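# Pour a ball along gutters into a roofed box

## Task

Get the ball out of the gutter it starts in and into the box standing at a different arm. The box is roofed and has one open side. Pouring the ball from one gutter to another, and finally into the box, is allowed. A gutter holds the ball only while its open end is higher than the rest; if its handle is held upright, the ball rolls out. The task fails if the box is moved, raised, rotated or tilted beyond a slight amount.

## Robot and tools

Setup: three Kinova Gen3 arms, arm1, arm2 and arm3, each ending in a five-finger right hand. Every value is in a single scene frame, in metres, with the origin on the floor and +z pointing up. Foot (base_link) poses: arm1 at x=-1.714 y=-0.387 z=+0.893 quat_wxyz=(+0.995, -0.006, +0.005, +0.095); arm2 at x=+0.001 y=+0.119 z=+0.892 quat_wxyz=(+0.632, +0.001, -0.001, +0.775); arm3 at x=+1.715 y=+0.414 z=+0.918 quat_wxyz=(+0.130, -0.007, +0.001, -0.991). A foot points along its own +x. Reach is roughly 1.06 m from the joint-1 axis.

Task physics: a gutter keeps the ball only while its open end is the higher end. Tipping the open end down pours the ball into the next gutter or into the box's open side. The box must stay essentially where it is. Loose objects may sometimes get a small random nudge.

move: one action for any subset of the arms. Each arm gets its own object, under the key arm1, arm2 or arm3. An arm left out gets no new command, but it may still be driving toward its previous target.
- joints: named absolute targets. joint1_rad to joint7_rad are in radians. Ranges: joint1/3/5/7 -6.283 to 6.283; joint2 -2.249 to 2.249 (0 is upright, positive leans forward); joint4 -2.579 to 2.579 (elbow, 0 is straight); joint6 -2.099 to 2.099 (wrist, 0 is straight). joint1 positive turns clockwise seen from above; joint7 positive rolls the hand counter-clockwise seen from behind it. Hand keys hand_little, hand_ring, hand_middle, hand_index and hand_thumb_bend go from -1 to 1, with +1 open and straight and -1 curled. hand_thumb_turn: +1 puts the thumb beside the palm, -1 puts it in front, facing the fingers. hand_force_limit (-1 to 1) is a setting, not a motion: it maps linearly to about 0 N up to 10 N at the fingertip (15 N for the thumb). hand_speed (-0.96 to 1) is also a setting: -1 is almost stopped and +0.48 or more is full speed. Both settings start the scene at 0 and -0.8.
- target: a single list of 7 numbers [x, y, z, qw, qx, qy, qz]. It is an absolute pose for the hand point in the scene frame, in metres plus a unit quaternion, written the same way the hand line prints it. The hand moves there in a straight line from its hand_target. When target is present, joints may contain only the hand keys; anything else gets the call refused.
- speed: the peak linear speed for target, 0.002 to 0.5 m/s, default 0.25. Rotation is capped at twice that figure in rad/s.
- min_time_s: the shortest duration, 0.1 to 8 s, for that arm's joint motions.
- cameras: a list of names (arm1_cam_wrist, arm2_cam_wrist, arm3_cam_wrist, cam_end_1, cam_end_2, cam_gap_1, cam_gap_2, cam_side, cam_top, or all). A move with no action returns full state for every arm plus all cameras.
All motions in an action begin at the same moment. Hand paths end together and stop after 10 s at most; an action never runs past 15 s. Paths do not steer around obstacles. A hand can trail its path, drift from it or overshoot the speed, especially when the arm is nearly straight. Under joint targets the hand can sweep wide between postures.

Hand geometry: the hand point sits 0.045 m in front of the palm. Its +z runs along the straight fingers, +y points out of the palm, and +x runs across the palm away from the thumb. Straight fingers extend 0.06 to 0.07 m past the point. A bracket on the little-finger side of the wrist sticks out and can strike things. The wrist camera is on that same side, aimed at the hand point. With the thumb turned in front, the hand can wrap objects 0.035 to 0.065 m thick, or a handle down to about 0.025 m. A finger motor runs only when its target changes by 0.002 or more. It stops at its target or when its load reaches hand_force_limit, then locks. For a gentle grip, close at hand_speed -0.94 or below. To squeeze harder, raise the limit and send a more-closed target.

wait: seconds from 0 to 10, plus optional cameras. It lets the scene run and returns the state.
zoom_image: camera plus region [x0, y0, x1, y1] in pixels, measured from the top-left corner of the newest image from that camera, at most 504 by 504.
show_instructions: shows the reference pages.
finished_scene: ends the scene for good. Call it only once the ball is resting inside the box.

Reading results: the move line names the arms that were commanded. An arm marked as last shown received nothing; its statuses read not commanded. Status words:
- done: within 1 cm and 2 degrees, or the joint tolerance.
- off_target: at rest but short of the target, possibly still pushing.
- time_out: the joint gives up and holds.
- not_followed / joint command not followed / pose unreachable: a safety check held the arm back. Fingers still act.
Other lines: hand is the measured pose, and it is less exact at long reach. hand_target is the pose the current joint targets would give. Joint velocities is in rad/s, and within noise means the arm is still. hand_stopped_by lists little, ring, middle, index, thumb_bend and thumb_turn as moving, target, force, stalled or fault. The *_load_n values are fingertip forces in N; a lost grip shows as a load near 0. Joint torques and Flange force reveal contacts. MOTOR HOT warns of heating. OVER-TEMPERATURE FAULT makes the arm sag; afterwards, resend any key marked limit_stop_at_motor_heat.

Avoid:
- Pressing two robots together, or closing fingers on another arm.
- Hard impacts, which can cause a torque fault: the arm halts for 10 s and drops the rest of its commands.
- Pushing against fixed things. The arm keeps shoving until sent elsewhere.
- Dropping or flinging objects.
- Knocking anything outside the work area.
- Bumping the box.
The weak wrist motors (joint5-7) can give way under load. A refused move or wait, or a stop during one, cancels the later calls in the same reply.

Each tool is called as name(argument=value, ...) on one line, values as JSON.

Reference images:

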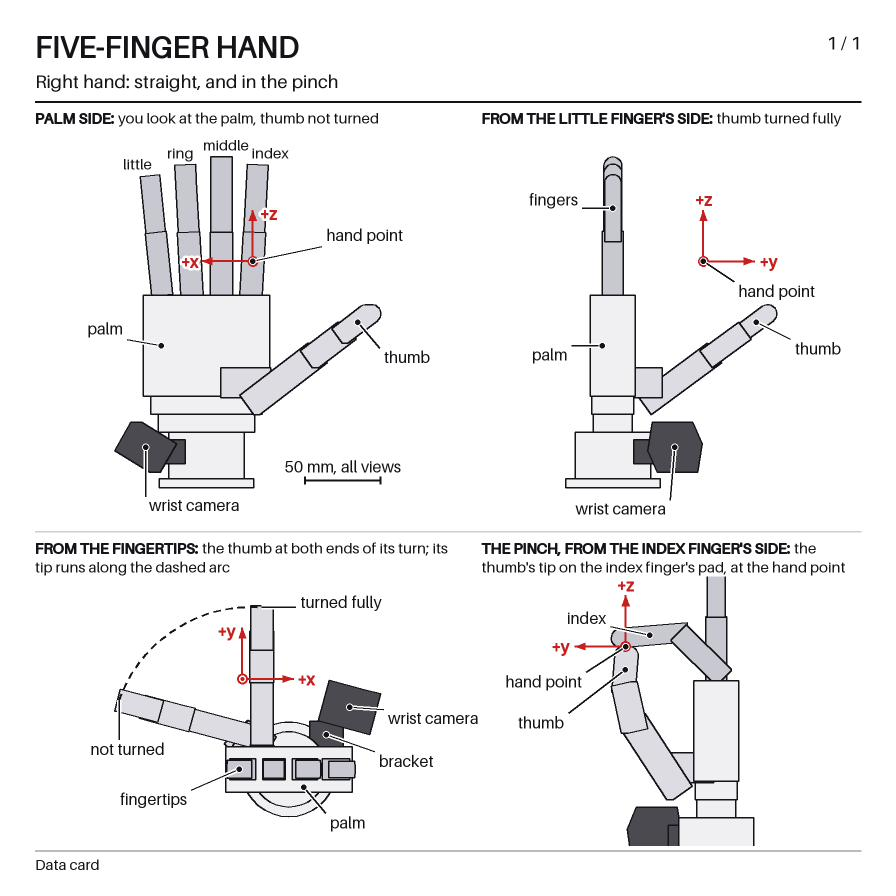

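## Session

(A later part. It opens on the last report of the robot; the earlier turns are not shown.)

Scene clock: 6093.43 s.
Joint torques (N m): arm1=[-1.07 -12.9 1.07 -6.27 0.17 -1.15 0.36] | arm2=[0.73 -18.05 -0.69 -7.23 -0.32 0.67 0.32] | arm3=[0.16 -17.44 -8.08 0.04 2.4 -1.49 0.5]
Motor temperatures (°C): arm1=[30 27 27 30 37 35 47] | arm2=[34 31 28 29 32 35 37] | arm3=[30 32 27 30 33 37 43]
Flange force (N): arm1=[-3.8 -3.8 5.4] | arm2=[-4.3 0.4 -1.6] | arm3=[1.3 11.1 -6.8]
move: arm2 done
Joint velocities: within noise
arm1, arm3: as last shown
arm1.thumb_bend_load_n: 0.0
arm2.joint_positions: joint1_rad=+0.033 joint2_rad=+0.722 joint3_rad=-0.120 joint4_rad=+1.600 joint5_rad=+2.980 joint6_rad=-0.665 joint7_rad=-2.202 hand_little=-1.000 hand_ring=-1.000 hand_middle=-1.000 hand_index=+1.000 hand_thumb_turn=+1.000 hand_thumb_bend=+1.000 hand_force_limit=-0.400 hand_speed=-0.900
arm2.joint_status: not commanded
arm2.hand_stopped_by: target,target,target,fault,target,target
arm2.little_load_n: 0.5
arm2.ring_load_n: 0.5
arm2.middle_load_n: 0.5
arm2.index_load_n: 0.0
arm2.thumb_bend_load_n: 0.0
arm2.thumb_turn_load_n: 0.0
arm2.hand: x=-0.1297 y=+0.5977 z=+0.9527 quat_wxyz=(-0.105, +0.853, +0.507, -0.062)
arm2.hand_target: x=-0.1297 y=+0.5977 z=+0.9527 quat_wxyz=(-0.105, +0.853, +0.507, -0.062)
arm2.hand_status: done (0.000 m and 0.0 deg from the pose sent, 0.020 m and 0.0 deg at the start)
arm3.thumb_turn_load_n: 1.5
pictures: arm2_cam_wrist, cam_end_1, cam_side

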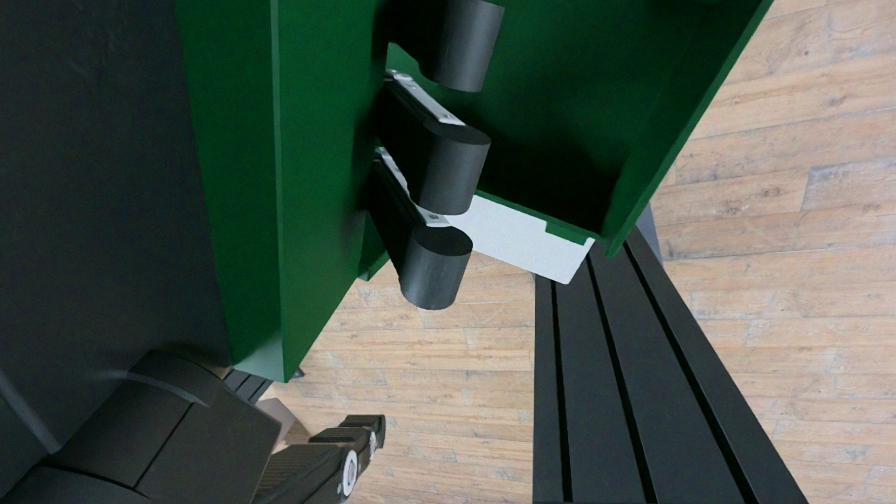

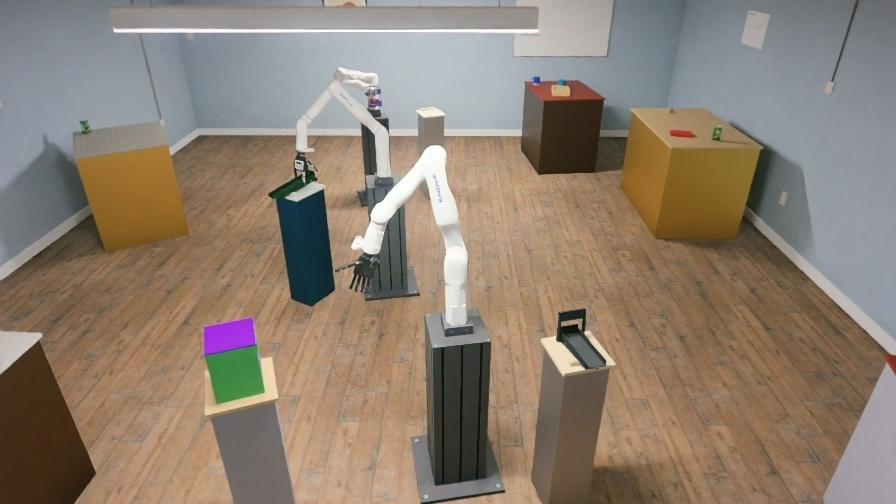

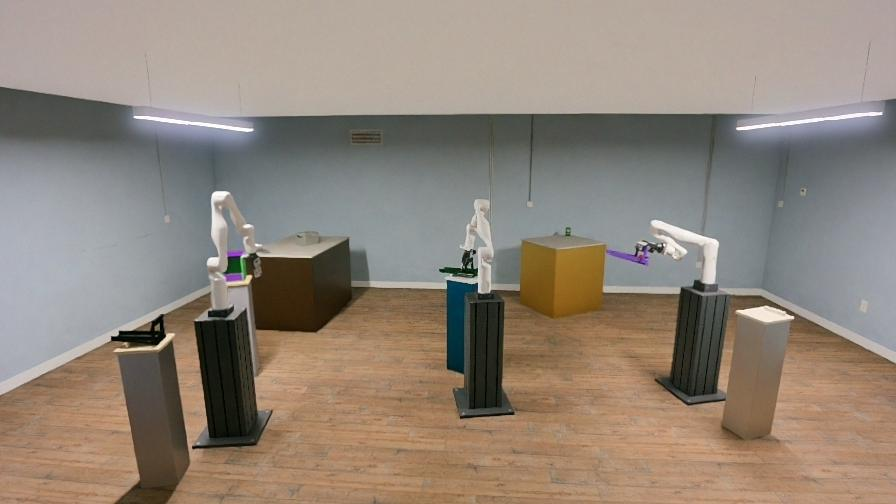

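move(arm2={"target": [-0.1297, 0.5977, 1.01, -0.10474, 0.85301, 0.50748, -0.0623], "speed": 0.05}, cameras=["arm2_cam_wrist", "cam_side", "cam_end_1"])

zoom_image(camera="cam_side", region=[430, 220, 490, 280])

zoom_image(camera="cam_end_1", region=[265, 130, 325, 190])

Scene clock: 6141.43 s.
Joint torques (N m): arm1=[-1.1 -12.92 1.07 -6.3 0.12 -1.17 0.36] | arm2=[0.75 -17.54 -0.71 -8.16 -0.39 0.67 0.31] | arm3=[0.16 -17.38 -8.09 0.08 2.39 -1.53 0.49]
Motor temperatures (°C): arm1=[30 27 27 30 37 35 47] | arm2=[34 32 28 29 32 35 37] | arm3=[30 32 27 30 33 37 43]
Flange force (N): arm1=[-3.7 -3.7 5.4] | arm2=[-5.0 1.2 -1.0] | arm3=[1.5 11.0 -6.5]
move: arm2 done
Joint velocities: within noise
arm1, arm3: as last shown
arm1.thumb_bend_load_n: -0.5
arm2.joint_positions: joint1_rad=+0.027 joint2_rad=+0.636 joint3_rad=-0.109 joint4_rad=+1.543 joint5_rad=+2.985 joint6_rad=-0.806 joint7_rad=-2.227 hand_little=-1.000 hand_ring=-1.000 hand_middle=-1.000 hand_index=+1.000 hand_thumb_turn=+1.000 hand_thumb_bend=+1.000 hand_force_limit=-0.400 hand_speed=-0.900
arm2.joint_status: not commanded
arm2.hand_stopped_by: target,target,target,fault,target,target
arm2.little_load_n: 0.5
arm2.ring_load_n: 0.5
arm2.middle_load_n: 0.5
arm2.index_load_n: 0.0
arm2.thumb_bend_load_n: 0.0
arm2.thumb_turn_load_n: 0.0
arm2.hand: x=-0.1297 y=+0.5977 z=+1.0100 quat_wxyz=(-0.105, +0.853, +0.507, -0.062)
arm2.hand_target: x=-0.1297 y=+0.5977 z=+1.0100 quat_wxyz=(-0.105, +0.853, +0.507, -0.062)
arm2.hand_status: done (0.000 m and 0.0 deg from the pose sent, 0.057 m and 0.0 deg at the start)
arm3.thumb_turn_load_n: 1.0
pictures: arm2_cam_wrist, cam_end_1, cam_side

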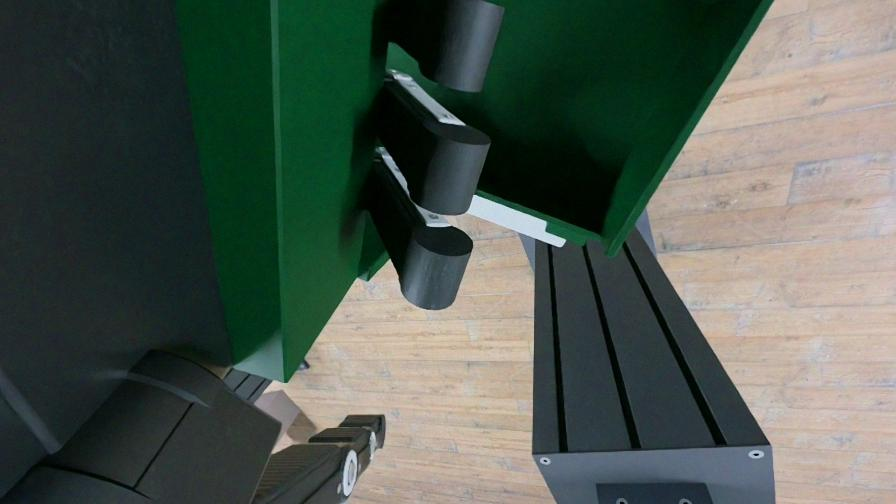

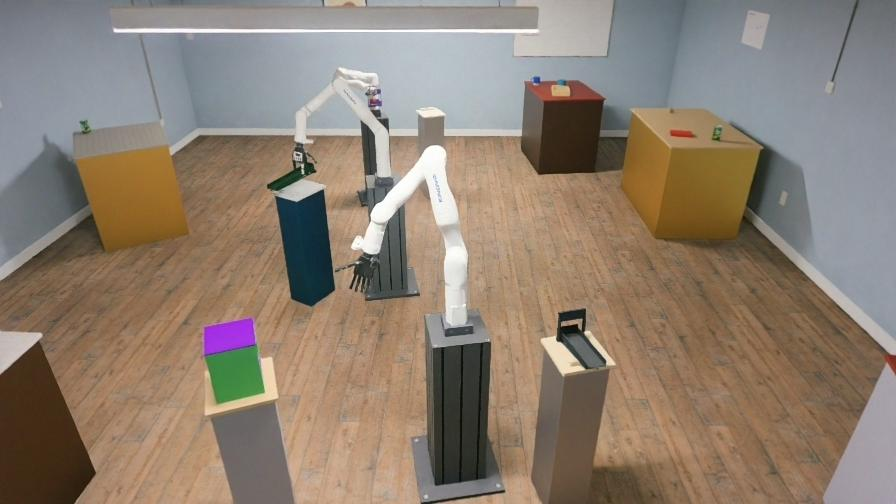

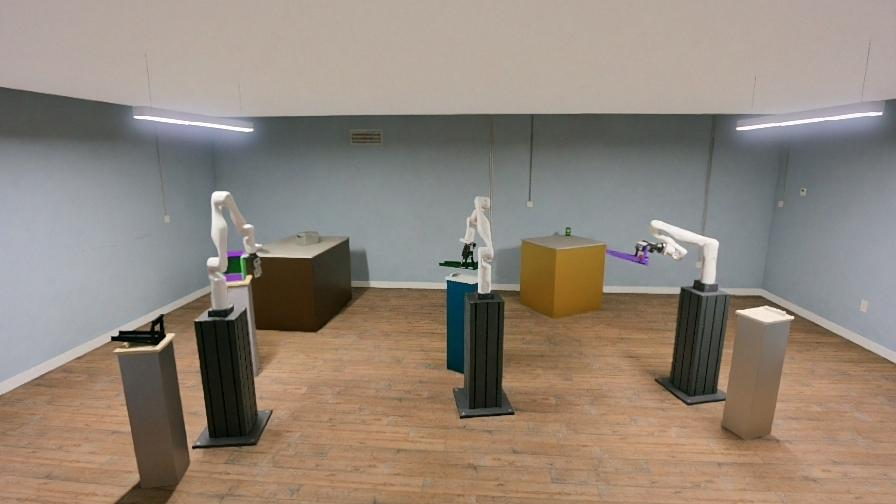

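Scaled by 8.400 from the camera's image (finer frame: 1280x720).

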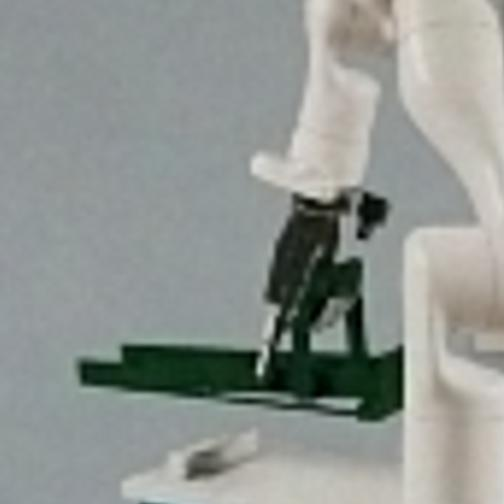

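Scaled by 8.400 from the camera's image (finer frame: 1280x720).

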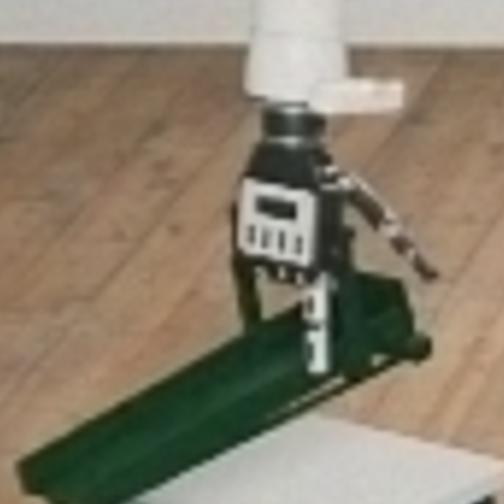

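move(arm2={"target": [-0.13, 0.6, 1.06, -0.22244, 0.83013, 0.49387, -0.13232], "speed": 0.07}, cameras=["arm2_cam_wrist", "cam_side", "cam_end_1"])

zoom_image(camera="cam_side", region=[430, 210, 490, 270])

zoom_image(camera="cam_end_1", region=[265, 120, 325, 180])

Scene clock: 6183.13 s.
Joint torques (N m): arm1=[-1.14 -12.97 1.1 -6.36 0.15 -1.19 0.36] | arm2=[0.73 -15.26 -1.89 -8.5 -0.95 0.83 0.31] | arm3=[0.12 -17.35 -8.08 0 2.41 -1.51 0.48]
Motor temperatures (°C): arm1=[30 27 27 30 37 35 47] | arm2=[34 32 28 29 32 35 37] | arm3=[30 32 27 30 33 37 43]
Flange force (N): arm1=[-3.7 -4.0 5.5] | arm2=[-4.2 -0.7 -1.2] | arm3=[1.5 10.8 -6.7]
move: arm2 done
Joint velocities: within noise
arm1, arm3: as last shown
arm1.thumb_bend_load_n: 0.0
arm2.joint_positions: joint1_rad=+0.325 joint2_rad=+0.512 joint3_rad=-0.325 joint4_rad=+1.675 joint5_rad=+2.734 joint6_rad=-0.699 joint7_rad=-1.929 hand_little=-1.000 hand_ring=-1.000 hand_middle=-1.000 hand_index=+1.000 hand_thumb_turn=+1.000 hand_thumb_bend=+1.000 hand_force_limit=-0.400 hand_speed=-0.900
arm2.joint_status: not commanded
arm2.hand_stopped_by: target,target,target,fault,target,target
arm2.little_load_n: 0.5
arm2.ring_load_n: 0.5
arm2.middle_load_n: 0.5
arm2.index_load_n: 0.0
arm2.thumb_bend_load_n: 0.0
arm2.thumb_turn_load_n: 0.0
arm2.hand: x=-0.1300 y=+0.6000 z=+1.0600 quat_wxyz=(-0.222, +0.830, +0.494, -0.132)
arm2.hand_target: x=-0.1300 y=+0.6000 z=+1.0600 quat_wxyz=(-0.222, +0.830, +0.494, -0.132)
arm2.hand_status: done (0.000 m and 0.0 deg from the pose sent, 0.050 m and 16.0 deg at the start)
arm3.middle_load_n: 1.0
arm3.thumb_bend_load_n: 12.5
arm3.thumb_turn_load_n: 0.5
pictures: arm2_cam_wrist, cam_end_1, cam_side

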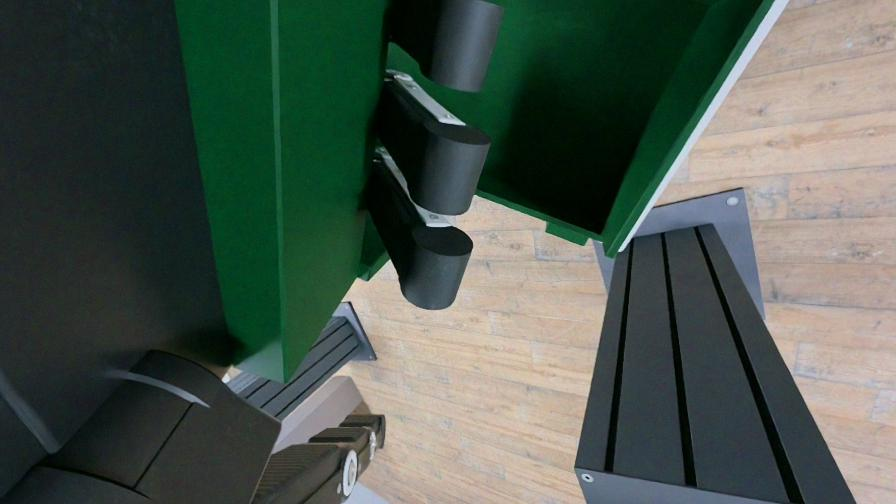

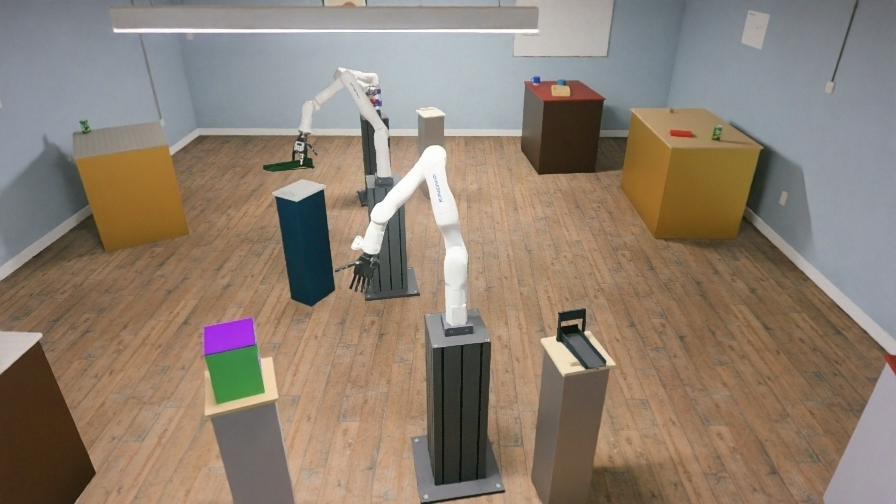

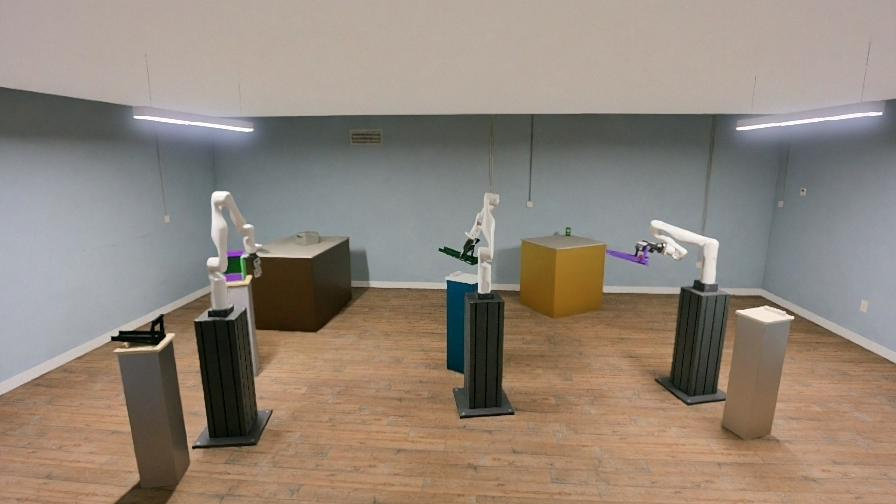

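Scaled by 8.400 from the camera's image (finer frame: 1280x720).

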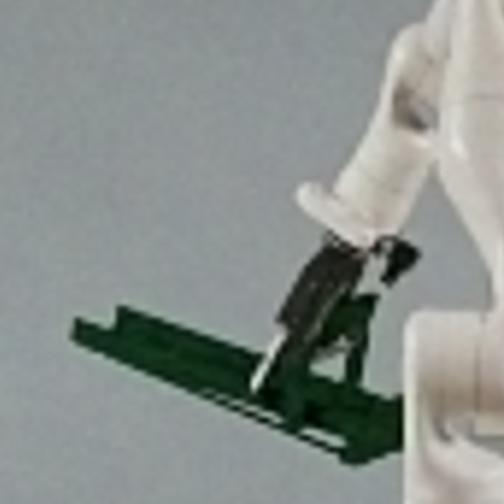

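Scaled by 8.400 from the camera's image (finer frame: 1280x720).

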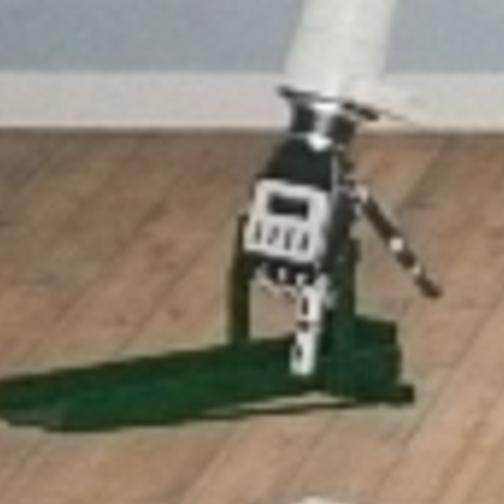

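move(arm2={"target": [-0.1844, 0.6772, 1.08, -0.25716, 0.95972, 0.10934, -0.0293], "speed": 0.1}, cameras=["arm2_cam_wrist", "cam_side", "cam_top"])

Scene clock: 6213.20 s.
Joint torques (N m): arm1=[-1.17 -12.95 1.12 -6.26 0.15 -1.19 0.38] | arm2=[0.68 -16.57 1.69 -9.58 -0.07 1.88 0.31] | arm3=[0.17 -17.4 -8.11 0.01 2.4 -1.5 0.51]
Motor temperatures (°C): arm1=[30 27 27 30 37 35 47] | arm2=[34 32 28 29 32 35 37] | arm3=[30 32 27 30 33 37 43]
Flange force (N): arm1=[-3.9 -4.0 5.4] | arm2=[-2.2 4.8 -3.5] | arm3=[1.4 11.0 -6.8]
move: arm2 done
Joint velocities: within noise
arm1, arm3: as last shown
arm1.middle_load_n: -0.5
arm1.thumb_bend_load_n: -0.5
arm2.joint_positions: joint1_rad=-0.322 joint2_rad=+0.524 joint3_rad=+0.304 joint4_rad=+1.589 joint5_rad=+2.916 joint6_rad=-0.536 joint7_rad=-3.050 hand_little=-1.000 hand_ring=-1.000 hand_middle=-1.000 hand_index=+1.000 hand_thumb_turn=+1.000 hand_thumb_bend=+1.000 hand_force_limit=-0.400 hand_speed=-0.900
arm2.joint_status: not commanded
arm2.hand_stopped_by: target,target,target,fault,target,target
arm2.little_load_n: 0.5
arm2.ring_load_n: 0.5
arm2.middle_load_n: 0.5
arm2.index_load_n: 0.0
arm2.thumb_bend_load_n: 0.0
arm2.thumb_turn_load_n: 0.0
arm2.hand: x=-0.1844 y=+0.6772 z=+1.0800 quat_wxyz=(-0.257, +0.960, +0.109, -0.029)
arm2.hand_target: x=-0.1844 y=+0.6772 z=+1.0800 quat_wxyz=(-0.257, +0.960, +0.109, -0.029)
arm2.hand_status: done (0.000 m and 0.0 deg from the pose sent, 0.097 m and 48.5 deg at the start)
arm3.ring_load_n: -0.5
arm3.middle_load_n: 0.5
arm3.thumb_bend_load_n: 13.0

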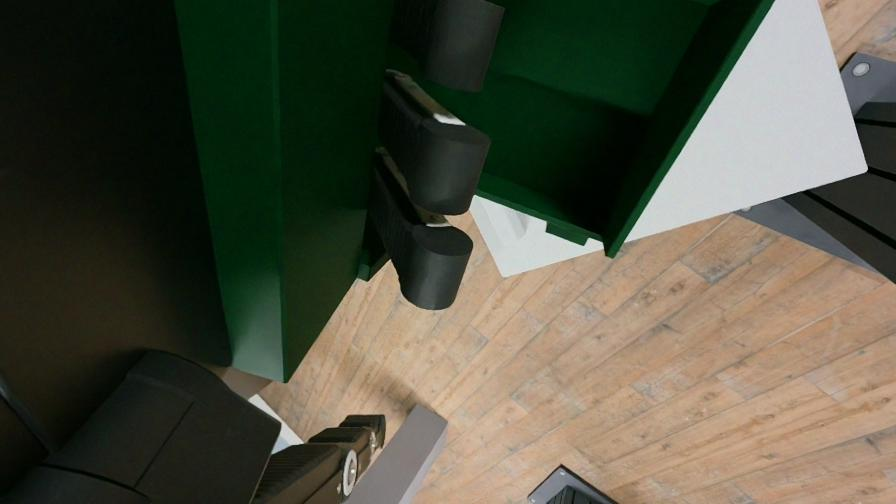

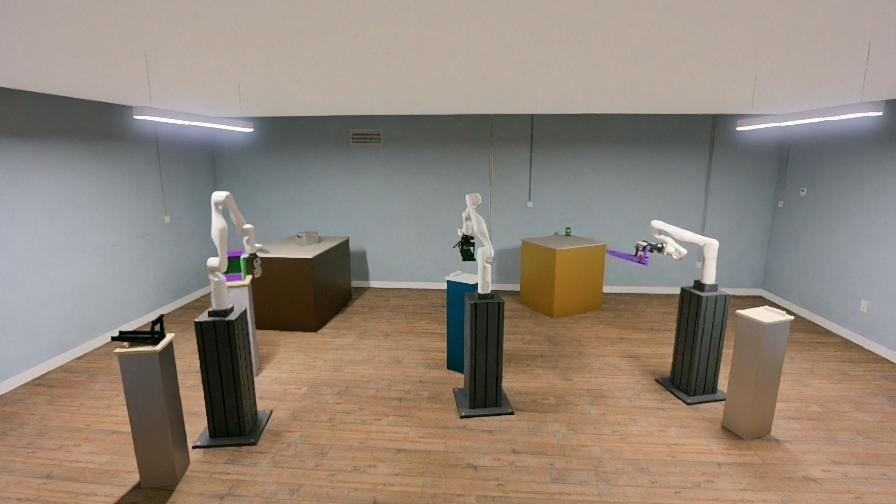

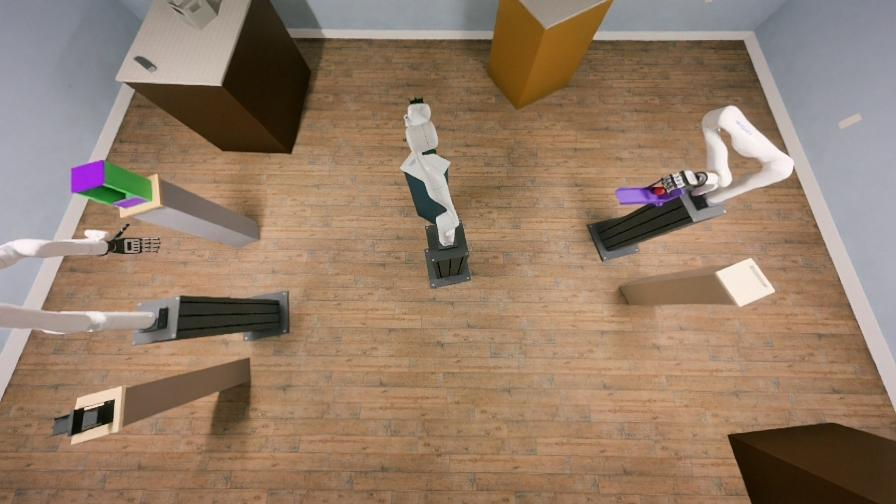

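zoom_image(camera="cam_side", region=[595, 215, 695, 285])

Scaled by 5.040 from the camera's image (finer frame: 1280x720).

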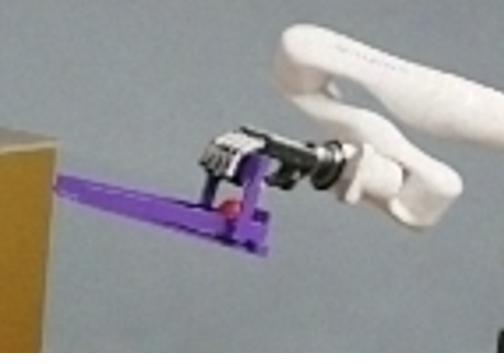

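move(arm2={"joints": {"joint1_rad": 0.75, "joint2_rad": 0.56, "joint3_rad": 0.0, "joint4_rad": 1.532, "joint5_rad": 3.1416, "joint6_rad": -0.52, "joint7_rad": -3.1416}, "min_time_s": 6}, cameras=["arm2_cam_wrist", "cam_gap_2", "cam_side"])

Scene clock: 6340.93 s.
Joint torques (N m): arm1=[-1.13 -12.94 1.09 -6.27 0.12 -1.21 0.37] | arm2=[0.61 -17.84 0.17 -9.66 0.05 1.9 0.28] | arm3=[0.16 -17.39 -8.07 -0.01 2.38 -1.47 0.49]
Motor temperatures (°C): arm1=[30 27 27 29 37 35 47] | arm2=[34 31 28 29 32 35 37] | arm3=[30 32 27 30 33 37 42]
Flange force (N): arm1=[-3.9 -3.8 5.4] | arm2=[-2.7 4.3 -2.7] | arm3=[1.3 10.9 -7.0]
move: arm2 done
Joint velocities: within noise
arm1, arm3: as last shown
arm1.middle_load_n: 0.0
arm2.joint_positions: joint1_rad=+0.750 joint2_rad=+0.560 joint3_rad=+0.000 joint4_rad=+1.532 joint5_rad=+3.142 joint6_rad=-0.520 joint7_rad=-3.142 hand_little=-1.000 hand_ring=-1.000 hand_middle=-1.000 hand_index=+1.000 hand_thumb_turn=+1.000 hand_thumb_bend=+1.000 hand_force_limit=-0.400 hand_speed=-0.900
arm2.joint_status: all done
arm2.hand_stopped_by: target,target,target,fault,target,target
arm2.little_load_n: 0.0
arm2.ring_load_n: 0.5
arm2.middle_load_n: 0.5
arm2.index_load_n: 0.0
arm2.thumb_bend_load_n: 0.0
arm2.thumb_turn_load_n: 0.0
arm2.hand: x=+0.3111 y=+0.6397 z=+1.0694 quat_wxyz=(-0.253, +0.929, -0.261, +0.070)
arm2.hand_target: x=+0.3111 y=+0.6397 z=+1.0694 quat_wxyz=(-0.253, +0.929, -0.261, +0.070)
arm2.hand_status: not commanded
arm3.ring_load_n: 0.0
arm3.thumb_turn_load_n: 1.0

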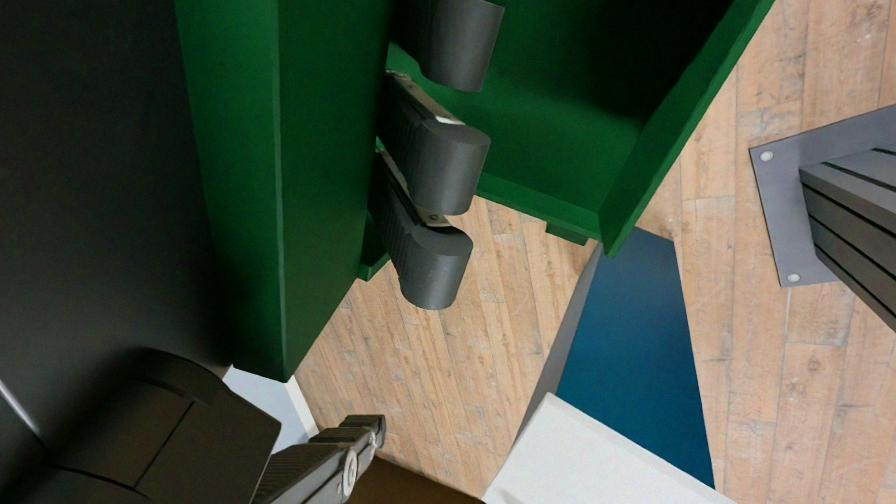

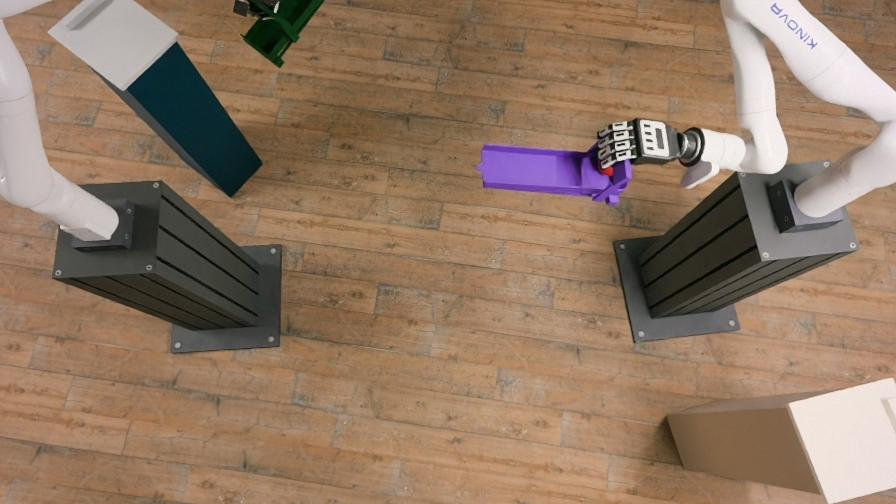

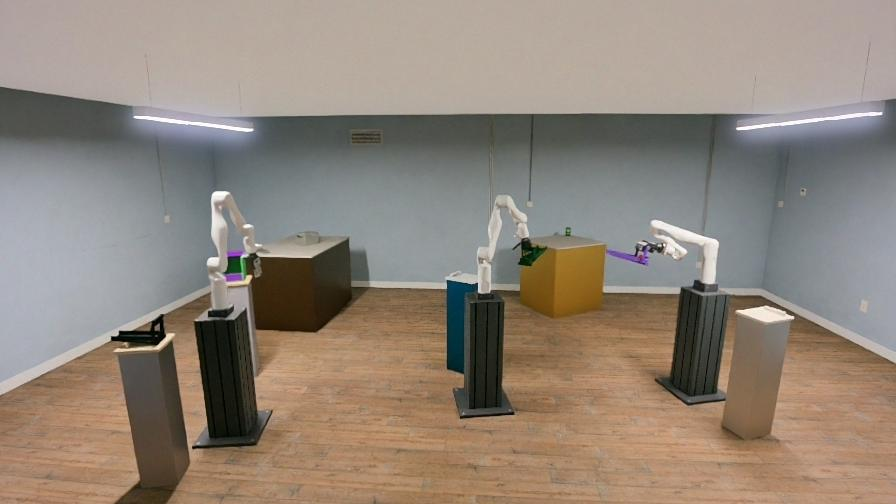

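move(arm2={"joints": {"joint1_rad": 1.558, "joint2_rad": 0.611, "joint3_rad": 0.0, "joint4_rad": 1.532, "joint5_rad": 3.1416, "joint6_rad": -0.475, "joint7_rad": -3.1416}, "min_time_s": 5}, cameras=["arm2_cam_wrist", "cam_gap_2", "cam_side"])

zoom_image(camera="cam_gap_2", region=[250, 50, 700, 300])

zoom_image(camera="cam_side", region=[540, 200, 680, 300])

Scene clock: 6356.67 s.
Joint torques (N m): arm1=[-1.12 -12.94 1.12 -6.3 0.12 -1.19 0.41] | arm2=[0.65 -18.42 0.11 -9.45 0.04 1.95 0.29] | arm3=[0.14 -17.37 -8.1 0.05 2.4 -1.49 0.52]
Motor temperatures (°C): arm1=[30 27 27 29 37 35 47] | arm2=[34 31 28 29 32 35 37] | arm3=[30 32 27 30 33 37 42]
Flange force (N): arm1=[-3.8 -3.6 5.4] | arm2=[-2.9 4.1 -3.0] | arm3=[1.5 10.9 -6.6]
move: arm2 done
Joint velocities: within noise
arm1, arm3: as last shown
arm1.thumb_bend_load_n: 0.0
arm2.joint_positions: joint1_rad=+1.558 joint2_rad=+0.611 joint3_rad=+0.000 joint4_rad=+1.532 joint5_rad=+3.142 joint6_rad=-0.475 joint7_rad=-3.142 hand_little=-1.000 hand_ring=-1.000 hand_middle=-1.000 hand_index=+1.000 hand_thumb_turn=+1.000 hand_thumb_bend=+1.000 hand_force_limit=-0.400 hand_speed=-0.900
arm2.joint_status: all done
arm2.hand_stopped_by: target,target,target,fault,target,target
arm2.little_load_n: 0.5
arm2.ring_load_n: 0.5
arm2.middle_load_n: 0.5
arm2.index_load_n: 0.0
arm2.thumb_bend_load_n: 0.0
arm2.thumb_turn_load_n: 0.0
arm2.hand: x=+0.5996 y=+0.2557 z=+1.0420 quat_wxyz=(-0.203, +0.752, -0.606, +0.161)
arm2.hand_target: x=+0.5996 y=+0.2557 z=+1.0420 quat_wxyz=(-0.203, +0.752, -0.606, +0.161)
arm2.hand_status: not commanded
arm3.middle_load_n: 1.0

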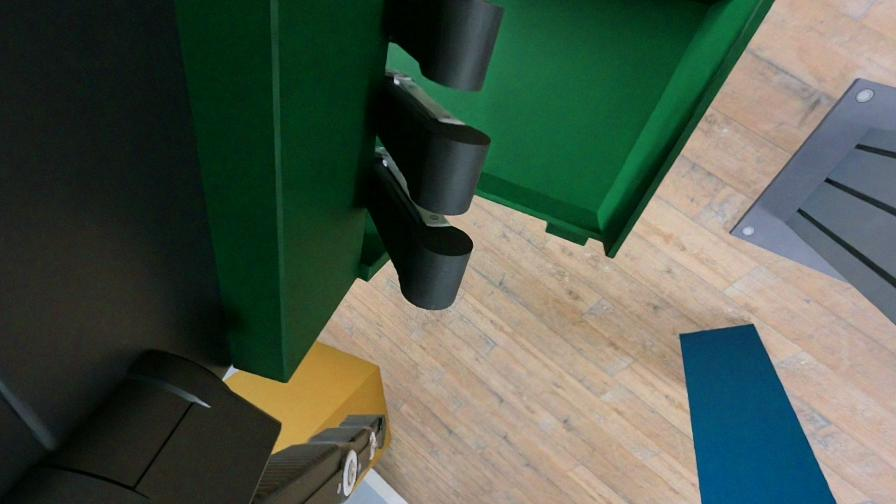

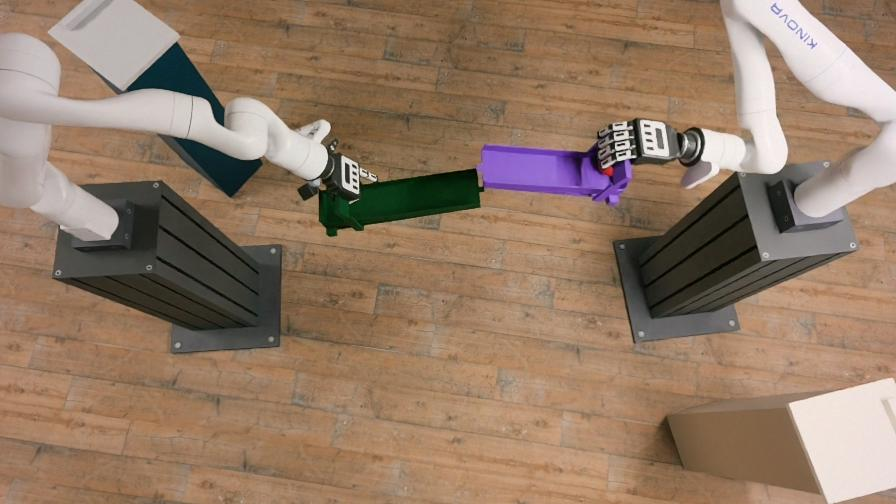

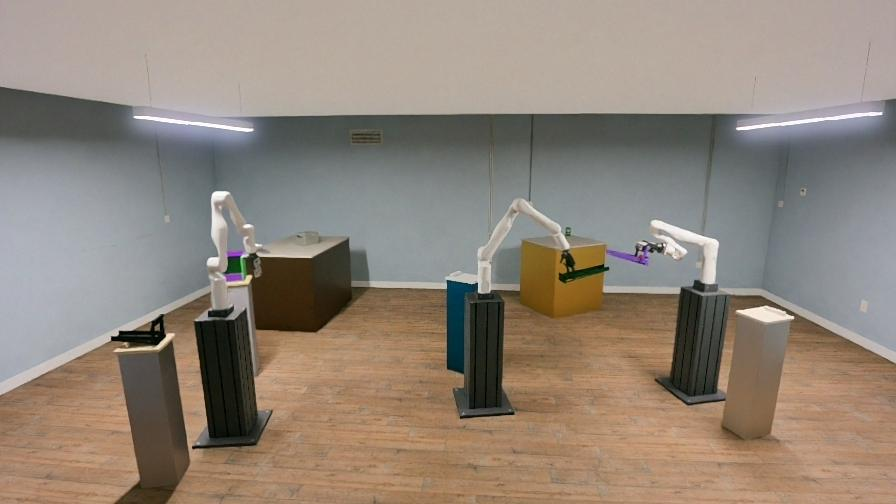

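Scaled by 1.120 from the camera's image (finer frame: 1280x720).

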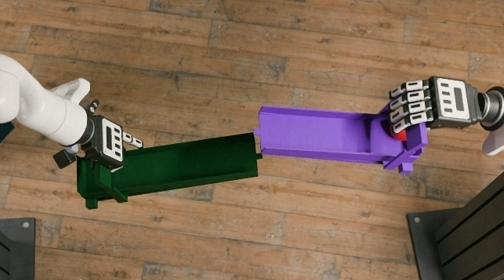

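Scaled by 3.600 from the camera's image (finer frame: 1280x720).

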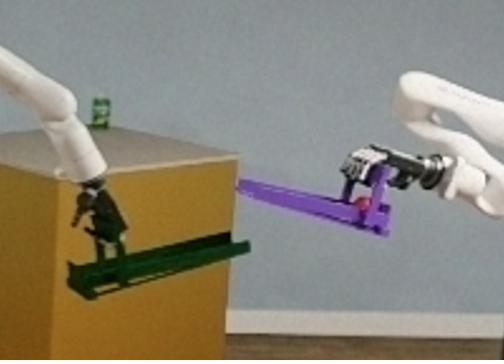

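move(arm2={"target": [0.5985, 0.2774, 1.075, -0.19794, 0.7387, -0.62236, 0.16676], "speed": 0.06}, cameras=["cam_gap_2", "cam_side", "cam_end_2", "cam_top"])

zoom_image(camera="cam_gap_2", region=[300, 100, 660, 260])

zoom_image(camera="cam_side", region=[550, 220, 670, 290])

zoom_image(camera="cam_end_2", region=[370, 140, 530, 260])

Scene clock: 6397.73 s.
Joint torques (N m): arm1=[-1.14 -12.94 1.1 -6.35 0.14 -1.17 0.4] | arm2=[0.62 -18.27 0.53 -9.83 0.18 1.9 0.29] | arm3=[0.12 -17.35 -8.12 0.04 2.37 -1.51 0.48]
Motor temperatures (°C): arm1=[30 27 27 29 37 35 47] | arm2=[34 31 28 29 32 35 37] | arm3=[30 32 27 30 32 37 42]
Flange force (N): arm1=[-3.6 -3.8 5.5] | arm2=[-2.2 4.9 -2.7] | arm3=[1.6 11.0 -6.7]
move: arm2 done
Joint velocities: within noise
arm1.joint_positions: joint1_rad=-1.300 joint2_rad=+0.200 joint3_rad=+0.000 joint4_rad=+2.182 joint5_rad=+0.000 joint6_rad=+0.427 joint7_rad=-1.571 hand_little=+1.000 hand_ring=+1.000 hand_middle=+1.000 hand_index=+1.000 hand_thumb_turn=+1.000 hand_thumb_bend=+1.000 hand_force_limit=+0.000 hand_speed=-0.800
arm1.joint_status: not commanded
arm1.hand_stopped_by: target,target,target,target,target,target
arm1.little_load_n: 0.0
arm1.ring_load_n: 0.0
arm1.middle_load_n: 0.0
arm1.index_load_n: 0.0
arm1.thumb_bend_load_n: 0.0
arm1.thumb_turn_load_n: 0.0
arm1.hand: x=-1.7128 y=+0.0512 z=+1.0622 quat_wxyz=(-0.114, +0.669, -0.726, -0.111)
arm1.hand_target: x=-1.7128 y=+0.0512 z=+1.0622 quat_wxyz=(-0.114, +0.669, -0.726, -0.111)
arm1.hand_status: not commanded
arm2.joint_positions: joint1_rad=+1.462 joint2_rad=+0.576 joint3_rad=+0.068 joint4_rad=+1.479 joint5_rad=+3.163 joint6_rad=-0.567 joint7_rad=-3.248 hand_little=-1.000 hand_ring=-1.000 hand_middle=-1.000 hand_index=+1.000 hand_thumb_turn=+1.000 hand_thumb_bend=+1.000 hand_force_limit=-0.400 hand_speed=-0.900
arm2.joint_status: not commanded
arm2.hand_stopped_by: target,target,target,fault,target,target
arm2.little_load_n: 0.5
arm2.ring_load_n: 0.5
arm2.middle_load_n: 0.5
arm2.index_load_n: 0.0
arm2.thumb_bend_load_n: 0.0
arm2.thumb_turn_load_n: 0.0
arm2.hand: x=+0.5985 y=+0.2774 z=+1.0750 quat_wxyz=(-0.198, +0.739, -0.622, +0.167)
arm2.hand_target: x=+0.5985 y=+0.2774 z=+1.0750 quat_wxyz=(-0.198, +0.739, -0.622, +0.167)
arm2.hand_status: done (0.000 m and 0.0 deg from the pose sent, 0.039 m and 2.5 deg at the start)
arm3.joint_positions: joint1_rad=+0.808 joint2_rad=+1.336 joint3_rad=-1.023 joint4_rad=+2.480 joint5_rad=+0.470 joint6_rad=-1.893 joint7_rad=+1.109 hand_little=+0.000 hand_ring=-0.060 hand_middle=-0.099 hand_index=-0.099 hand_thumb_turn=-1.000 hand_thumb_bend=+0.066 hand_force_limit=+0.400 hand_speed=-0.940
arm3.joint_status: not commanded
arm3.hand_stopped_by: target,target,target,target,force,target
arm3.little_load_n: 0.0
arm3.ring_load_n: 0.0
arm3.middle_load_n: 0.5
arm3.index_load_n: 0.5
arm3.thumb_bend_load_n: 12.5
arm3.thumb_turn_load_n: 0.5
arm3.hand: x=+1.1610 y=+0.3040 z=+1.1800 quat_wxyz=(+0.521, -0.379, -0.450, +0.619)
arm3.hand_target: x=+1.1610 y=+0.3040 z=+1.1800 quat_wxyz=(+0.521, -0.379, -0.450, +0.619)
arm3.hand_status: not commanded
pictures: cam_end_2, cam_gap_2, cam_side, cam_top

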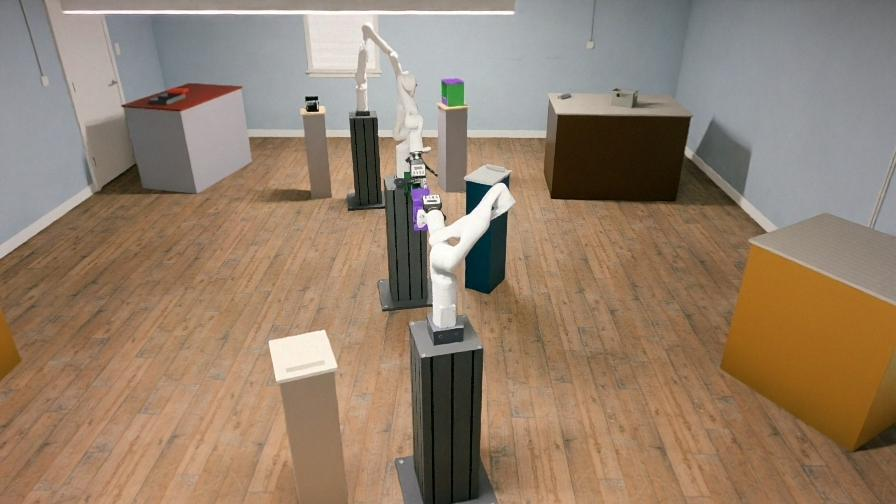

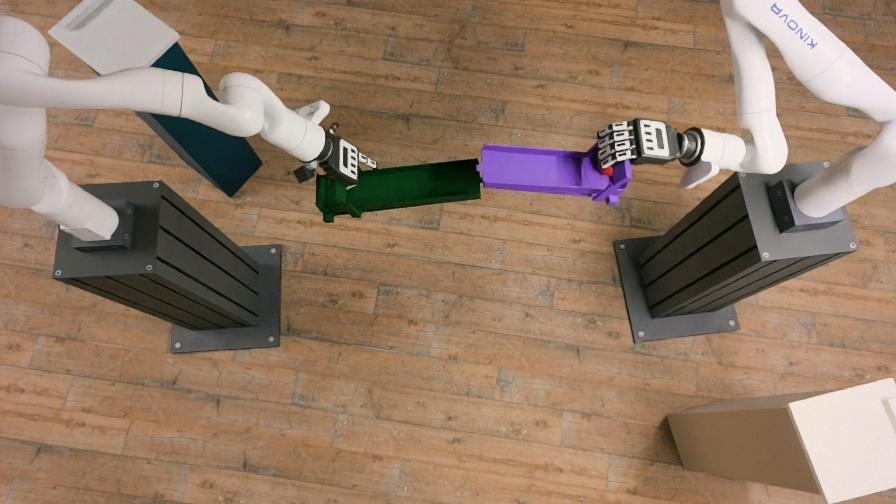

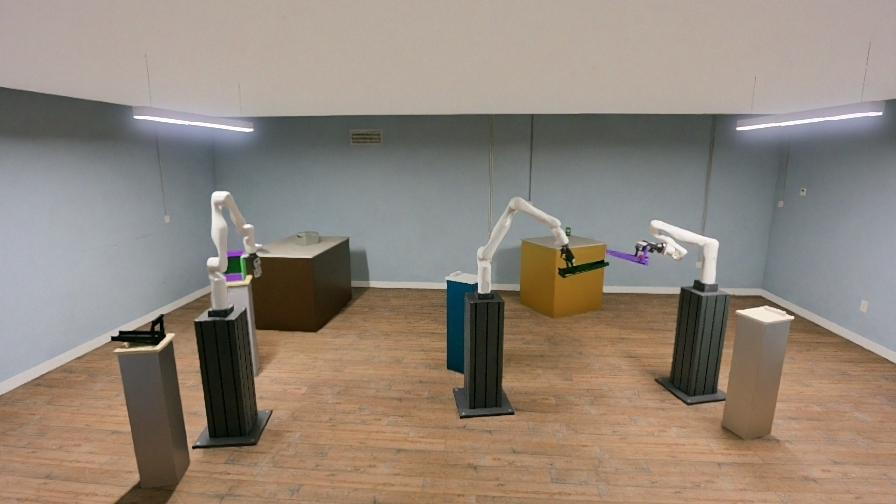

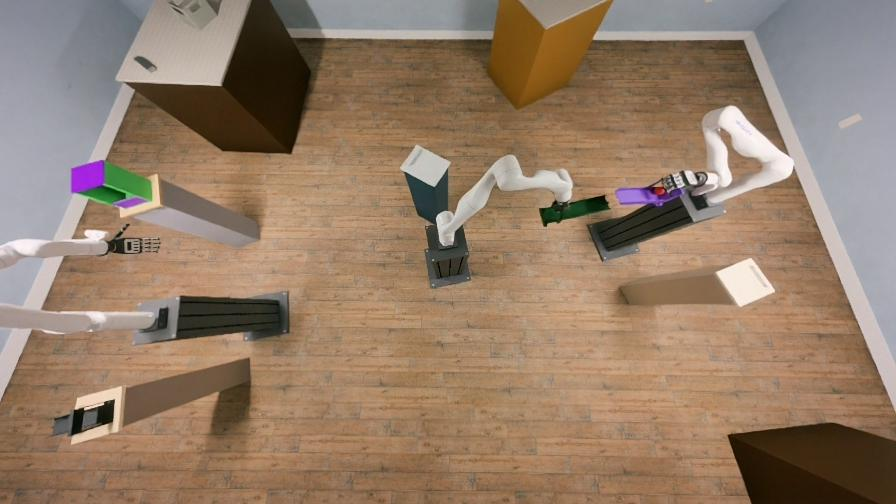

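Scaled by 1.400 from the camera's image (finer frame: 1280x720).

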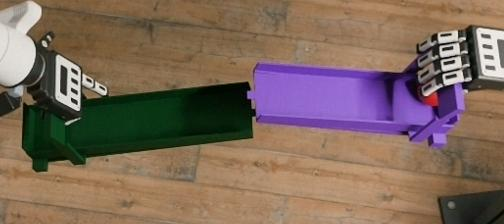

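Scaled by 4.200 from the camera's image (finer frame: 1280x720).

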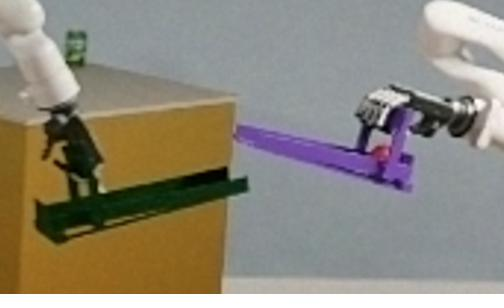

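Scaled by 3.150 from the camera's image (finer frame: 1280x720).

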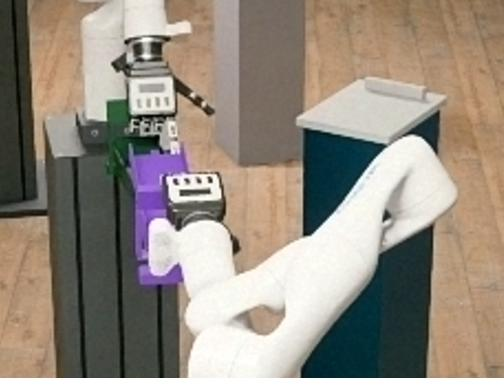

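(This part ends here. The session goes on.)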